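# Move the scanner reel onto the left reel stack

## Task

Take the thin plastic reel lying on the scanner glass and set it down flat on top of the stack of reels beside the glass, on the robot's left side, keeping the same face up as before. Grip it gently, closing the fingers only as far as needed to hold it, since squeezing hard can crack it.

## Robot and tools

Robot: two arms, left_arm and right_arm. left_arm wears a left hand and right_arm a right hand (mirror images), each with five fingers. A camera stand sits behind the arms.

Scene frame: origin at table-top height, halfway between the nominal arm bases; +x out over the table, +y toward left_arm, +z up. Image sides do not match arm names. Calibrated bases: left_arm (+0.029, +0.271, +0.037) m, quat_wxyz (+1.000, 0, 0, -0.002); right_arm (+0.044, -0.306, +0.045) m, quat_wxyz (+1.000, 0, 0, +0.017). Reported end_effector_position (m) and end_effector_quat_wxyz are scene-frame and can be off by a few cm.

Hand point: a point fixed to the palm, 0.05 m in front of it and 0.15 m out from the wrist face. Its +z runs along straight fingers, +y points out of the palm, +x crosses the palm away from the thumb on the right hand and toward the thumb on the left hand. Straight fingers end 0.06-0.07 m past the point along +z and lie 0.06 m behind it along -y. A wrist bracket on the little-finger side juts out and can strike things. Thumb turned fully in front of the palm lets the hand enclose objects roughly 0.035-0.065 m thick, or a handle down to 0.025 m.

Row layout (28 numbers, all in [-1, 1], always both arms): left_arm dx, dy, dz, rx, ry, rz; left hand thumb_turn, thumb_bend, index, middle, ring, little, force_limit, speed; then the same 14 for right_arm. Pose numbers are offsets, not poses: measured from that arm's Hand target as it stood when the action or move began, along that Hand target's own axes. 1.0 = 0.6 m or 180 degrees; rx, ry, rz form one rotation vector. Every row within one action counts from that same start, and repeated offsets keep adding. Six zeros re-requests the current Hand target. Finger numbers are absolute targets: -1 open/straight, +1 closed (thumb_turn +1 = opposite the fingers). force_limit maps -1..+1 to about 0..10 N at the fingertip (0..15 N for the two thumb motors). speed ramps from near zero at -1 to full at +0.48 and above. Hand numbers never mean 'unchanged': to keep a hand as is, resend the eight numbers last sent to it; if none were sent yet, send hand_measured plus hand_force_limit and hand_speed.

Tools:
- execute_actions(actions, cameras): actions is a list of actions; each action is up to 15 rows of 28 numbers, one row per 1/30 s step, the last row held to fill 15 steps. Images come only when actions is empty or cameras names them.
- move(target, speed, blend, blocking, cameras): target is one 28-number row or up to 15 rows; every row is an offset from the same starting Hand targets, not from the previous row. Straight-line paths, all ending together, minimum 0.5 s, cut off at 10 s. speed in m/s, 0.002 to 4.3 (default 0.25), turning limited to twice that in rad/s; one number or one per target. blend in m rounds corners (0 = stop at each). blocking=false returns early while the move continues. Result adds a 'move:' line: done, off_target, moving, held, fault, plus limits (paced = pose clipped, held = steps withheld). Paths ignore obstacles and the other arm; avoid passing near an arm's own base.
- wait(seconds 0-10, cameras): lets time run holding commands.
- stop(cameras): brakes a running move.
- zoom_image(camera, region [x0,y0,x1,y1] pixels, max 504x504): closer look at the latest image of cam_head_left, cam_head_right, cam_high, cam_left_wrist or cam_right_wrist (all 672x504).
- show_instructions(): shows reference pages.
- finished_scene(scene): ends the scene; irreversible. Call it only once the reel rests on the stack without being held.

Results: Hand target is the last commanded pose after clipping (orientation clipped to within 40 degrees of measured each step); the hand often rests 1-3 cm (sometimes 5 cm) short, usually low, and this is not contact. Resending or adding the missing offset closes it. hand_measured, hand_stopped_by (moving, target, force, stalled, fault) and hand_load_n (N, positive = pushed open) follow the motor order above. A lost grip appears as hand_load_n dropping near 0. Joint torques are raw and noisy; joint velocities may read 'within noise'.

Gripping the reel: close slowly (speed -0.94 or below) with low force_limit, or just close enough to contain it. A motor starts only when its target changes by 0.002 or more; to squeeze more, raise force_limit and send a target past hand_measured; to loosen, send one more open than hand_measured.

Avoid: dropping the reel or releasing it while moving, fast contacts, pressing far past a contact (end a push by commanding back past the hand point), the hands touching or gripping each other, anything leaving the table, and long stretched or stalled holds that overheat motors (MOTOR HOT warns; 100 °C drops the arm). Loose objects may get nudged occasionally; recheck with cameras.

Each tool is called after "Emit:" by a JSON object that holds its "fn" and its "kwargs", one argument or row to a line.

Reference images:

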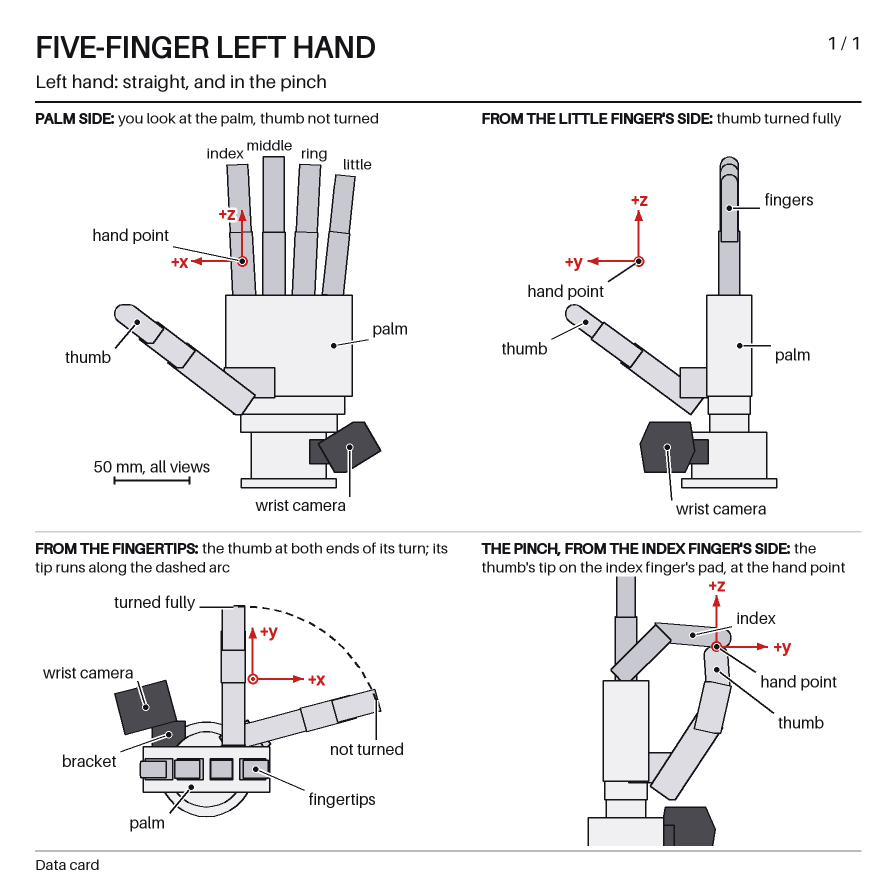

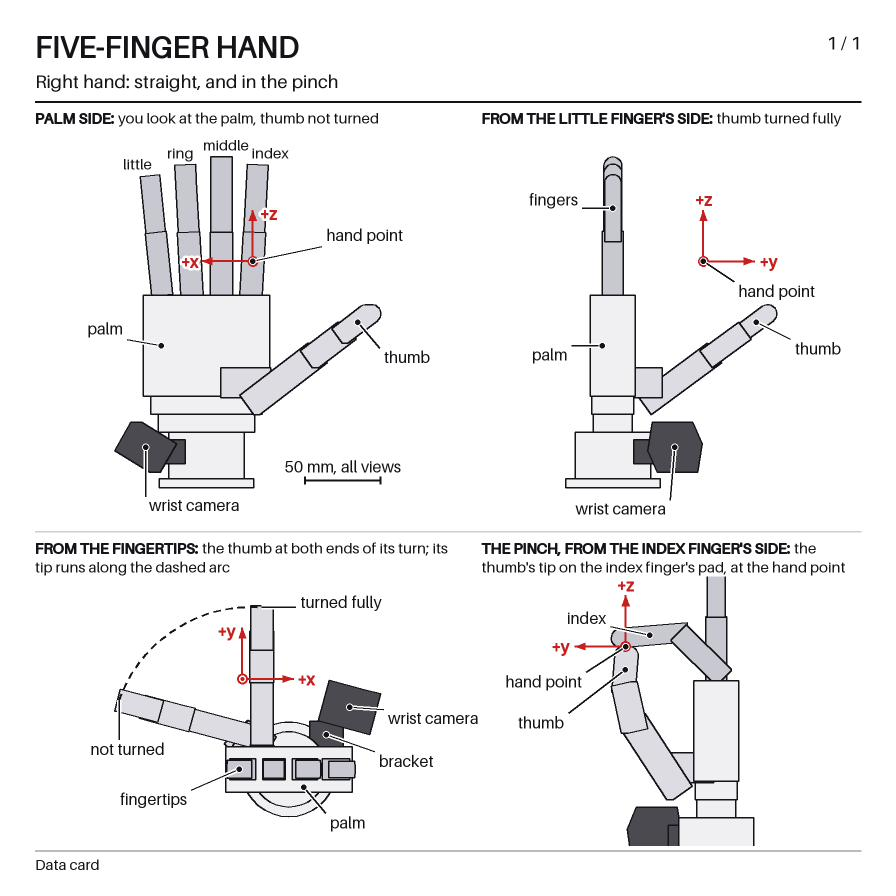

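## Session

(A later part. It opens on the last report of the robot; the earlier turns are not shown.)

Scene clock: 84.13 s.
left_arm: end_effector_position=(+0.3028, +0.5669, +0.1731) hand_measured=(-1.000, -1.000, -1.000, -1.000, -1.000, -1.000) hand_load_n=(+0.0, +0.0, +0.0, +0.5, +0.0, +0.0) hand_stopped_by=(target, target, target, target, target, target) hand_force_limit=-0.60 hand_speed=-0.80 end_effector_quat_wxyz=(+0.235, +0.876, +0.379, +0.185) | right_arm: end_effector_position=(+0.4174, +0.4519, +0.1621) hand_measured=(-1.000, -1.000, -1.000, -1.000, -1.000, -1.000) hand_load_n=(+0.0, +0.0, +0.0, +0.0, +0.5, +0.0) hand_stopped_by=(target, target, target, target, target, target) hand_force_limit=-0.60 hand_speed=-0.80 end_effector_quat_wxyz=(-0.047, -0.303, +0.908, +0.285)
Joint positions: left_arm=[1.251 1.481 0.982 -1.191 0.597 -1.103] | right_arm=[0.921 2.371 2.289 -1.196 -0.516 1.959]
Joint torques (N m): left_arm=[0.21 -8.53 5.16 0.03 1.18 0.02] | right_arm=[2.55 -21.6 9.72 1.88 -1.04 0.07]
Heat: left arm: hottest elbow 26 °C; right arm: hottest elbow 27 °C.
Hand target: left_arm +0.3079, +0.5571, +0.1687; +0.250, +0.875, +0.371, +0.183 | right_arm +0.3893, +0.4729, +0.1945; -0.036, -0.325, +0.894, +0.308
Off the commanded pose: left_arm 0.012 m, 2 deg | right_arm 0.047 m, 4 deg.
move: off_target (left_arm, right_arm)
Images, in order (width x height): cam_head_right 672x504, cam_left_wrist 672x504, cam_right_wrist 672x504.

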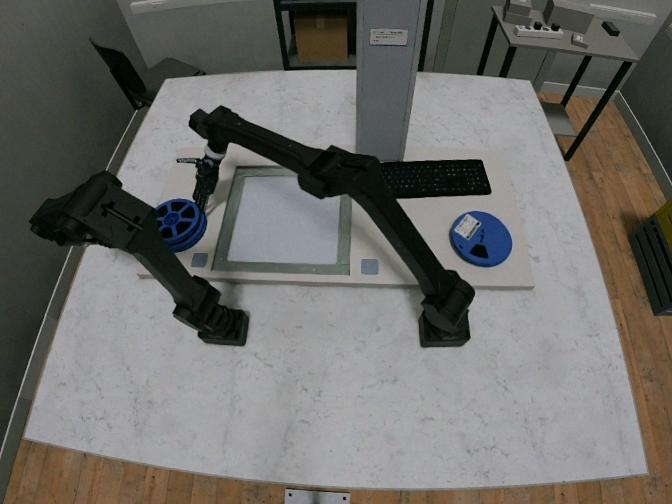

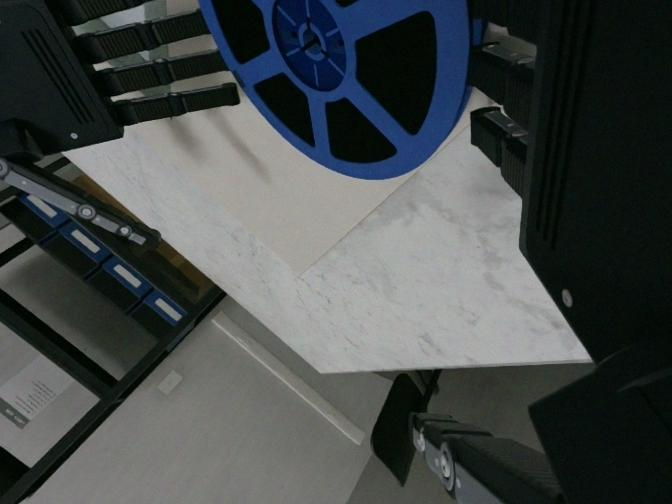

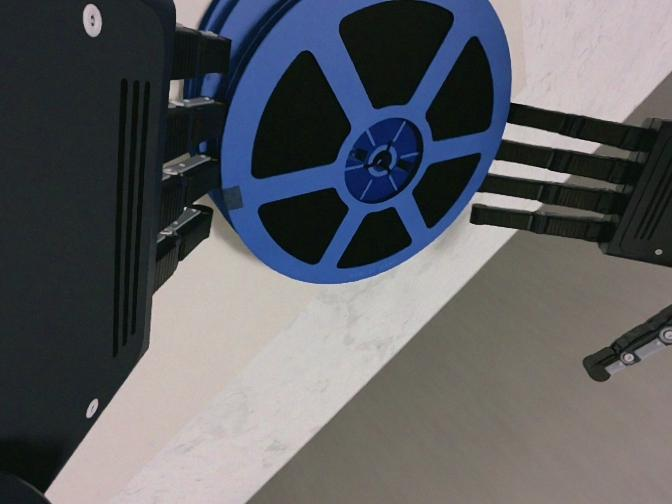

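Emit:
{"fn": "move", "kwargs": {
  "target": [-0.0081,-0.0094,0.0208,0,0,0,-1,-1,-1,-1,-1,-1,-0.6,-0.8,0.0047,-0.0069,0.0005,0,0,0,-1,-1,-1,-1,-1,-1,-0.6,-0.8],
  "speed": 0.03,
  "cameras": ["cam_head_right","cam_left_wrist","cam_right_wrist"]
}}

Emit:
{"fn": "zoom_image", "kwargs": {
  "camera": "cam_head_right",
  "region": [120, 150, 260, 270]
}}

Emit:
{"fn": "zoom_image", "kwargs": {
  "camera": "cam_right_wrist",
  "region": [170, 0, 420, 200]
}}

Emit:
{"fn": "zoom_image", "kwargs": {
  "camera": "cam_left_wrist",
  "region": [400, 0, 560, 180]
}}

Scene clock: 85.50 s.
left_arm: end_effector_position=(+0.3022, +0.5652, +0.1600) hand_measured=(-1.000, -1.000, -1.000, -1.000, -1.000, -1.000) hand_load_n=(+0.0, +0.0, +0.0, +0.5, +0.0, +0.0) hand_stopped_by=(target, target, target, target, target, target) hand_force_limit=-0.60 hand_speed=-0.80 end_effector_quat_wxyz=(+0.232, +0.876, +0.378, +0.187) | right_arm: end_effector_position=(+0.4163, +0.4495, +0.1616) hand_measured=(-1.000, -1.000, -1.000, -1.000, -1.000, -1.000) hand_load_n=(+0.0, +0.0, +0.0, +0.0, +0.5, +0.0) hand_stopped_by=(target, target, target, target, target, target) hand_force_limit=-0.60 hand_speed=-0.80 end_effector_quat_wxyz=(-0.045, -0.303, +0.908, +0.286)
Joint positions: left_arm=[1.251 1.491 0.954 -1.145 0.597 -1.103] | right_arm=[0.921 2.358 2.262 -1.179 -0.515 1.959]
Joint torques (N m): left_arm=[-0.09 -8.53 4.89 -0.05 1.22 -0.02] | right_arm=[2.37 -21.36 9.65 1.87 -1.13 0.04]
Heat: left arm: hottest elbow 26 °C; right arm: hottest elbow 27 °C.
Hand target: left_arm +0.3079, +0.5532, +0.1550; +0.249, +0.875, +0.371, +0.184 | right_arm +0.3893, +0.4689, +0.1915; -0.036, -0.325, +0.894, +0.308
Off the commanded pose: left_arm 0.014 m, 2 deg | right_arm 0.045 m, 4 deg.
move: off_target (left_arm, right_arm)
Images, in order (width x height): cam_head_right 672x504, cam_left_wrist 672x504, cam_right_wrist 672x504.

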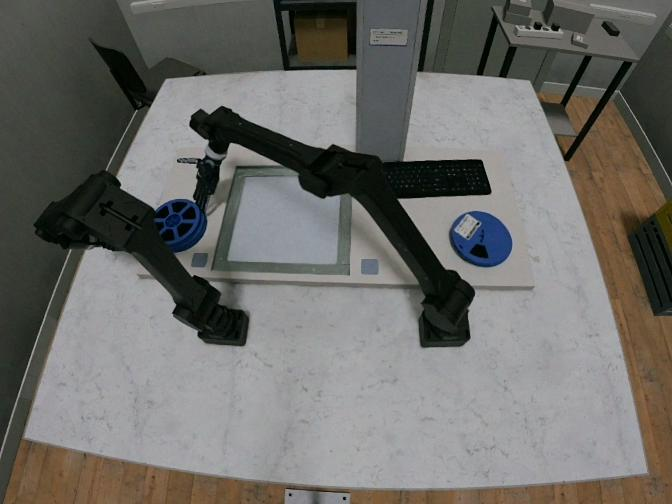

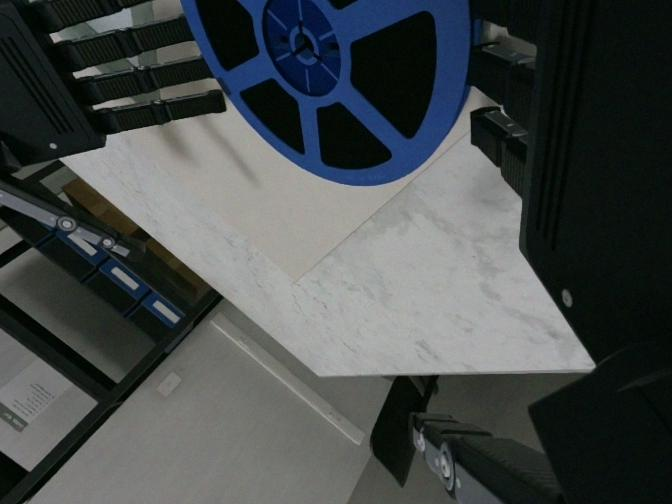

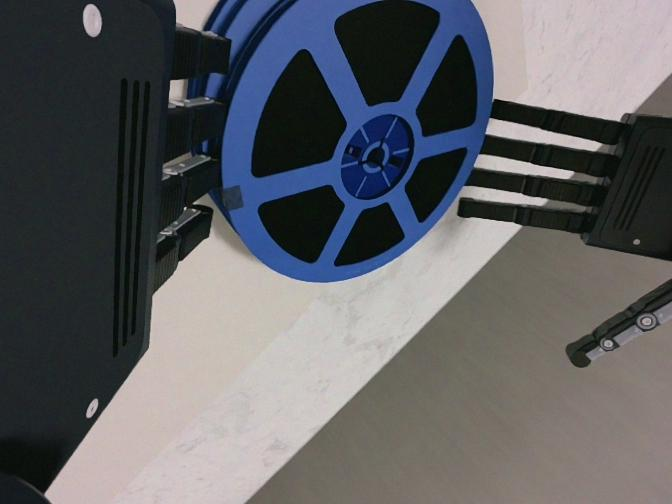

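Scaled by 3.600 from the camera's 672x504 image, which has a finer 960x720 frame.

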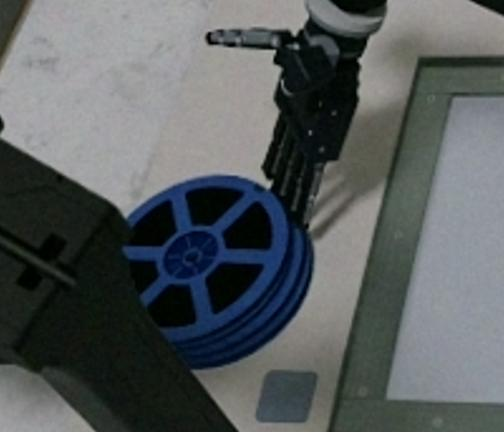

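Scaled by 2.016 from the camera's 672x504 image, which has a finer 960x720 frame.

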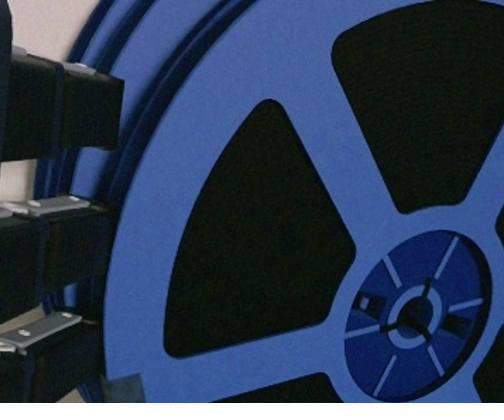

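Scaled by 2.800 from the camera's 672x504 image, which has a finer 960x720 frame.

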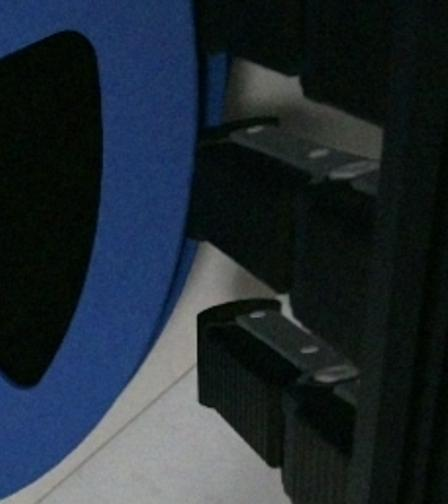

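Emit:
{"fn": "move", "kwargs": {
  "target": [-0.0061,-0.0008,0.0088,0,0,0,-1,-1,-1,-1,-1,-1,-0.6,-0.8,0.0058,-0.0117,0.0073,0,0,0,-1,-1,-1,-1,-1,-1,-0.6,-0.8],
  "speed": 0.03,
  "cameras": ["cam_head_right","cam_left_wrist","cam_right_wrist"]
}}

Emit:
{"fn": "zoom_image", "kwargs": {
  "camera": "cam_head_right",
  "region": [120, 150, 260, 270]
}}

Emit:
{"fn": "zoom_image", "kwargs": {
  "camera": "cam_right_wrist",
  "region": [170, 0, 420, 200]
}}

Scene clock: 87.00 s.
left_arm: end_effector_position=(+0.3013, +0.5624, +0.1545) hand_measured=(-1.000, -1.000, -1.000, -1.000, -1.000, -1.000) hand_load_n=(+0.0, -0.5, +0.0, +0.5, +0.5, +0.0) hand_stopped_by=(target, target, target, target, target, target) hand_force_limit=-0.60 hand_speed=-0.80 end_effector_quat_wxyz=(+0.232, +0.877, +0.378, +0.188) | right_arm: end_effector_position=(+0.4165, +0.4469, +0.1610) hand_measured=(-1.000, -1.000, -1.000, -1.000, -1.000, -1.000) hand_load_n=(+0.0, +0.0, +0.0, +0.0, +0.5, +0.0) hand_stopped_by=(target, target, target, target, target, target) hand_force_limit=-0.60 hand_speed=-0.80 end_effector_quat_wxyz=(-0.041, -0.303, +0.907, +0.289)
Joint positions: left_arm=[1.251 1.491 0.937 -1.126 0.597 -1.103] | right_arm=[0.919 2.342 2.228 -1.151 -0.515 1.959]
Joint torques (N m): left_arm=[-0.38 -8.53 4.78 -0.08 1.23 -0.08] | right_arm=[2.32 -20.78 9.25 1.81 -1.15 0]
Heat: left arm: hottest elbow 26 °C; right arm: hottest elbow 27 °C.
Hand target: left_arm +0.3079, +0.5491, +0.1499; +0.249, +0.875, +0.371, +0.184 | right_arm +0.3895, +0.4648, +0.1834; -0.036, -0.325, +0.894, +0.308
Off the commanded pose: left_arm 0.016 m, 2 deg | right_arm 0.039 m, 4 deg.
move: off_target (left_arm, right_arm)
Images, in order (width x height): cam_head_right 672x504, cam_left_wrist 672x504, cam_right_wrist 672x504.

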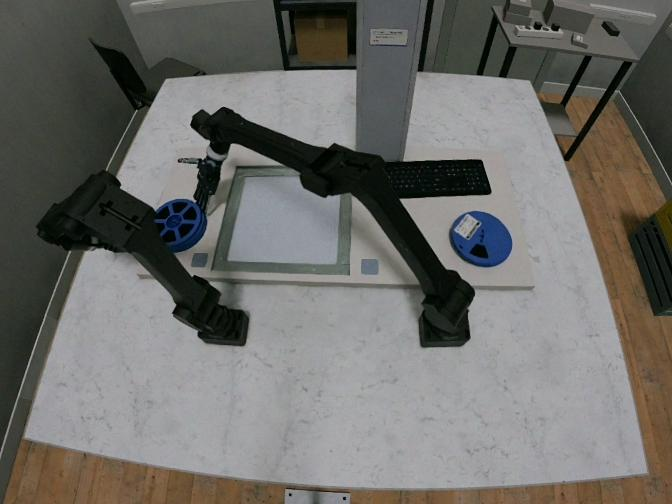

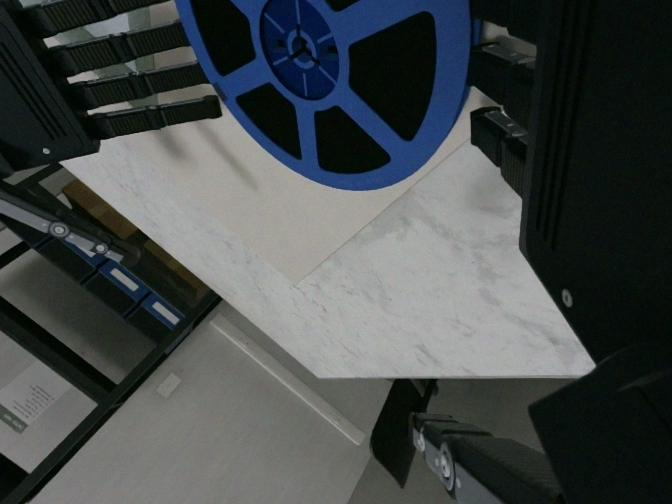

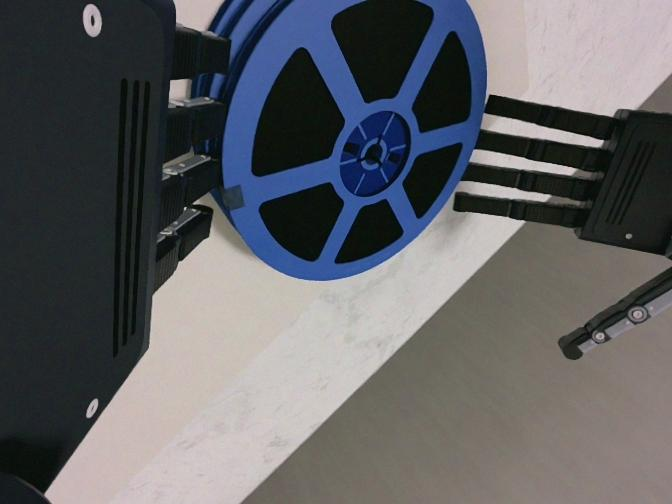

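Scaled by 3.600 from the camera's 672x504 image, which has a finer 960x720 frame.

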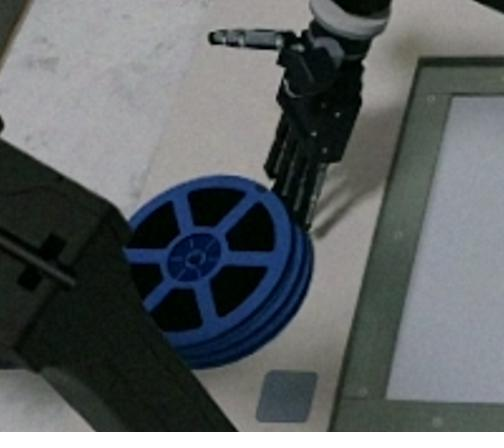

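Scaled by 2.016 from the camera's 672x504 image, which has a finer 960x720 frame.

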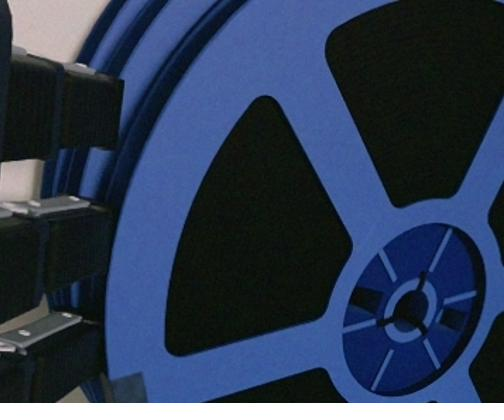

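Emit:
{"fn": "move", "kwargs": {
  "target": [0.0052,-0.039,-0.031,0,0,0,-1,-1,-1,-1,-1,-1,-0.6,-0.8,-0.0053,-0.0691,-0.0317,0,0,0,-1,-1,-1,-1,-1,-1,-0.6,-0.8],
  "speed": 0.03,
  "cameras": ["cam_head_right","cam_left_wrist","cam_right_wrist"]
}}

Emit:
{"fn": "zoom_image", "kwargs": {
  "camera": "cam_head_right",
  "region": [120, 150, 260, 270]
}}

Emit:
{"fn": "zoom_image", "kwargs": {
  "camera": "cam_right_wrist",
  "region": [170, 0, 420, 200]
}}

Scene clock: 89.50 s.
left_arm: end_effector_position=(+0.2888, +0.5579, +0.1446) hand_measured=(-1.000, -1.000, -1.000, -1.000, -1.000, -1.000) hand_load_n=(+0.0, +0.0, +0.0, +0.0, +0.5, +0.0) hand_stopped_by=(target, target, target, target, target, target) hand_force_limit=-0.60 hand_speed=-0.80 end_effector_quat_wxyz=(+0.256, +0.874, +0.372, +0.178) | right_arm: end_effector_position=(+0.4144, +0.4325, +0.1586) hand_measured=(-1.000, -1.000, -1.000, -1.000, -1.000, -1.000) hand_load_n=(+0.0, +0.0, +0.0, +0.0, +0.0, +0.0) hand_stopped_by=(target, target, target, target, target, target) hand_force_limit=-0.60 hand_speed=-0.80 end_effector_quat_wxyz=(-0.049, -0.321, +0.898, +0.298)
Joint positions: left_arm=[1.284 1.532 0.937 -1.17 0.607 -1.034] | right_arm=[0.901 2.32 2.175 -1.141 -0.552 1.899]
Joint torques (N m): left_arm=[2.78 -8.7 8.31 -0.65 0.46 0.08] | right_arm=[-0.73 -20.48 9.01 1.43 -0.44 -0.05]
Heat: left arm: hottest elbow 26 °C; right arm: hottest elbow 27 °C.
Hand target: left_arm +0.2875, +0.5711, +0.1519; +0.249, +0.875, +0.371, +0.184 | right_arm +0.4202, +0.4318, +0.1753; -0.036, -0.325, +0.894, +0.308
Off the commanded pose: left_arm 0.015 m, 1 deg | right_arm 0.018 m, 2 deg.
move: off_target (left_arm, right_arm)
Images, in order (width x height): cam_head_right 672x504, cam_left_wrist 672x504, cam_right_wrist 672x504.

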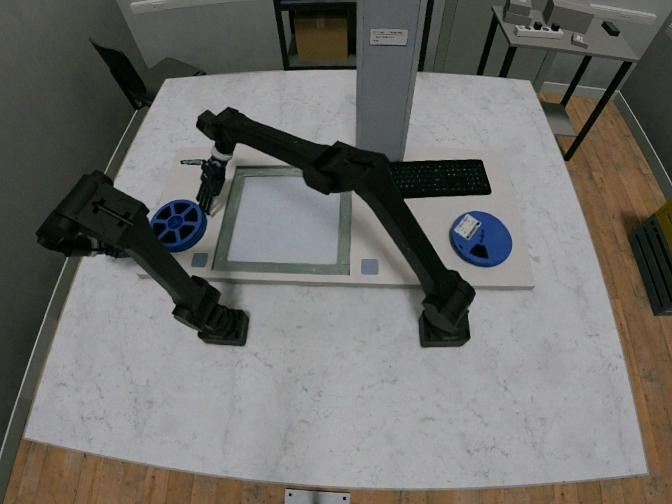

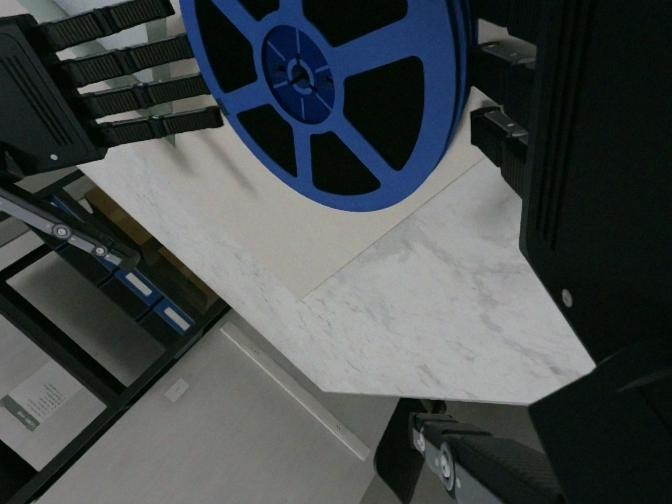

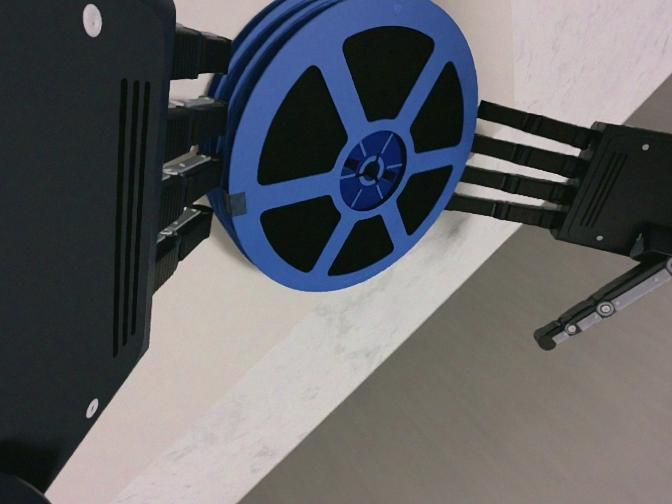

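Scaled by 3.600 from the camera's 672x504 image, which has a finer 960x720 frame.

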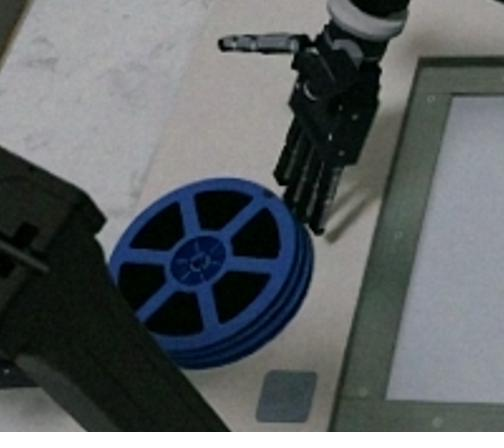

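Scaled by 2.016 from the camera's 672x504 image, which has a finer 960x720 frame.

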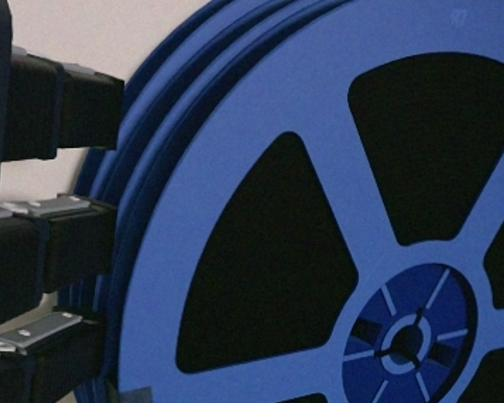

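Emit:
{"fn": "move", "kwargs": {
  "target": [0.0047,-0.041,-0.0283,0,0,0,-1,-1,-1,-1,-1,-1,-0.6,-0.8,-0.0047,-0.041,-0.0283,0,0,0,-1,-1,-1,-1,-1,-1,-0.6,-0.8],
  "speed": 0.04,
  "cameras": ["cam_head_right","cam_left_wrist","cam_right_wrist"]
}}

Emit:
{"fn": "zoom_image", "kwargs": {
  "camera": "cam_head_right",
  "region": [120, 150, 260, 270]
}}

Emit:
{"fn": "zoom_image", "kwargs": {
  "camera": "cam_left_wrist",
  "region": [400, 0, 560, 180]
}}

Scene clock: 91.13 s.
left_arm: end_effector_position=(+0.2682, +0.5751, +0.1424) hand_measured=(-1.000, -1.000, -1.000, -1.000, -1.000, -1.000) hand_load_n=(+0.0, +0.0, +0.0, +0.0, +0.0, +0.0) hand_stopped_by=(target, target, target, target, target, target) hand_force_limit=-0.60 hand_speed=-0.80 end_effector_quat_wxyz=(+0.261, +0.873, +0.373, +0.175) | right_arm: end_effector_position=(+0.4400, +0.4117, +0.1587) hand_measured=(-1.000, -1.000, -1.000, -1.000, -1.000, -1.000) hand_load_n=(+0.0, +0.0, +0.0, +0.0, +0.0, +0.0) hand_stopped_by=(target, target, target, target, target, target) hand_force_limit=-0.60 hand_speed=-0.80 end_effector_quat_wxyz=(-0.043, -0.321, +0.897, +0.302)
Joint positions: left_arm=[1.348 1.578 0.98 -1.222 0.595 -0.958] | right_arm=[0.856 2.312 2.157 -1.141 -0.564 1.853]
Joint torques (N m): left_arm=[2.78 -9.41 9.01 -0.69 0.4 0.04] | right_arm=[-0.5 -20.48 9.02 0.73 -0.46 -0.05]
Heat: left arm: hottest elbow 26 °C; right arm: hottest elbow 27 °C.
Hand target: left_arm +0.2670, +0.5931, +0.1519; +0.249, +0.875, +0.371, +0.183 | right_arm +0.4407, +0.4098, +0.1752; -0.036, -0.325, +0.894, +0.308
Off the commanded pose: left_arm 0.020 m, 2 deg | right_arm 0.017 m, 1 deg.
move: off_target (left_arm, right_arm)
Images, in order (width x height): cam_head_right 672x504, cam_left_wrist 672x504, cam_right_wrist 672x504.

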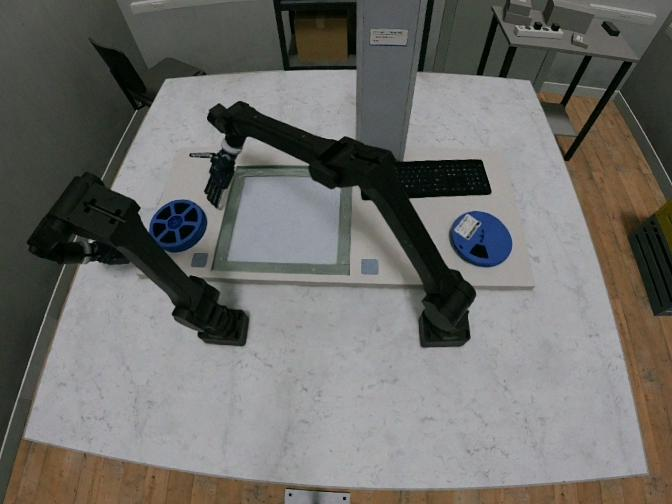

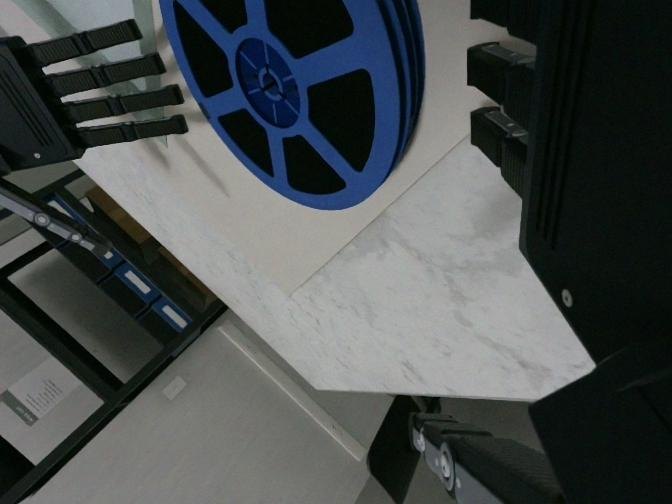

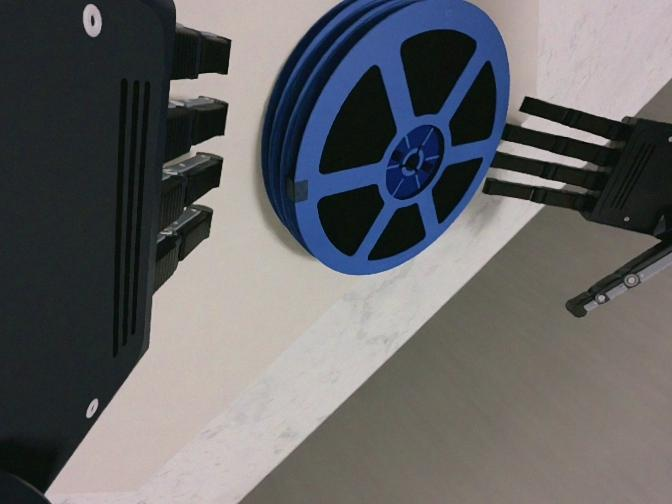

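Scaled by 3.600 from the camera's 672x504 image, which has a finer 960x720 frame.

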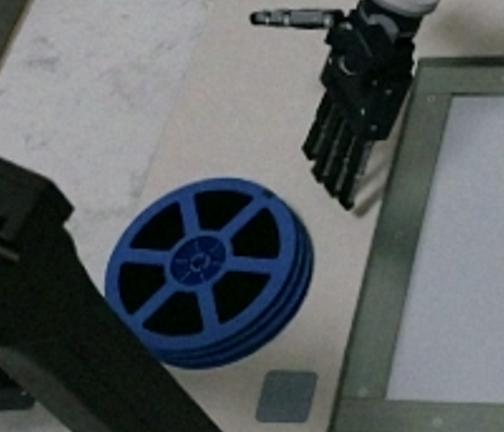

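Scaled by 2.800 from the camera's 672x504 image, which has a finer 960x720 frame.

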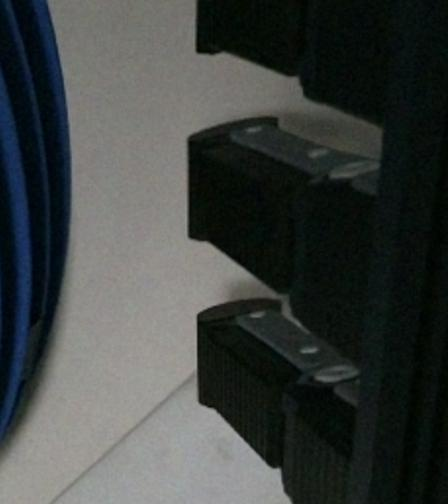

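Emit:
{"fn": "zoom_image", "kwargs": {
  "camera": "cam_right_wrist",
  "region": [230, 0, 550, 300]
}}

Emit:
{"fn": "zoom_image", "kwargs": {
  "camera": "cam_left_wrist",
  "region": [120, 0, 460, 240]
}}

Scaled by 1.575 from the camera's 672x504 image, which has a finer 960x720 frame.

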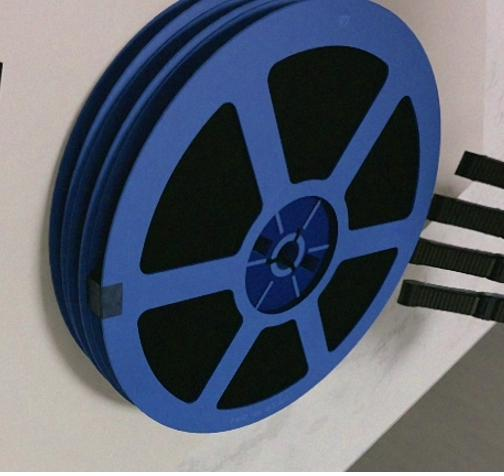

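Scaled by 1.482 from the camera's 672x504 image, which has a finer 960x720 frame.

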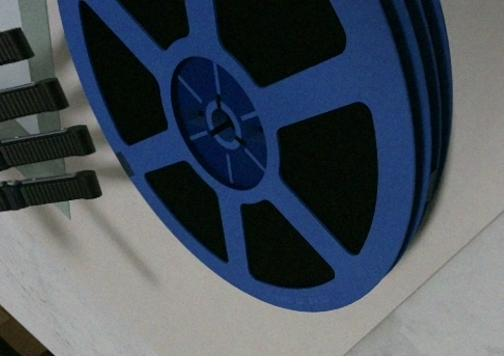

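Emit:
{"fn": "finished_scene", "kwargs": {
  "scene": 1
}}

The scene is finished: the task was done.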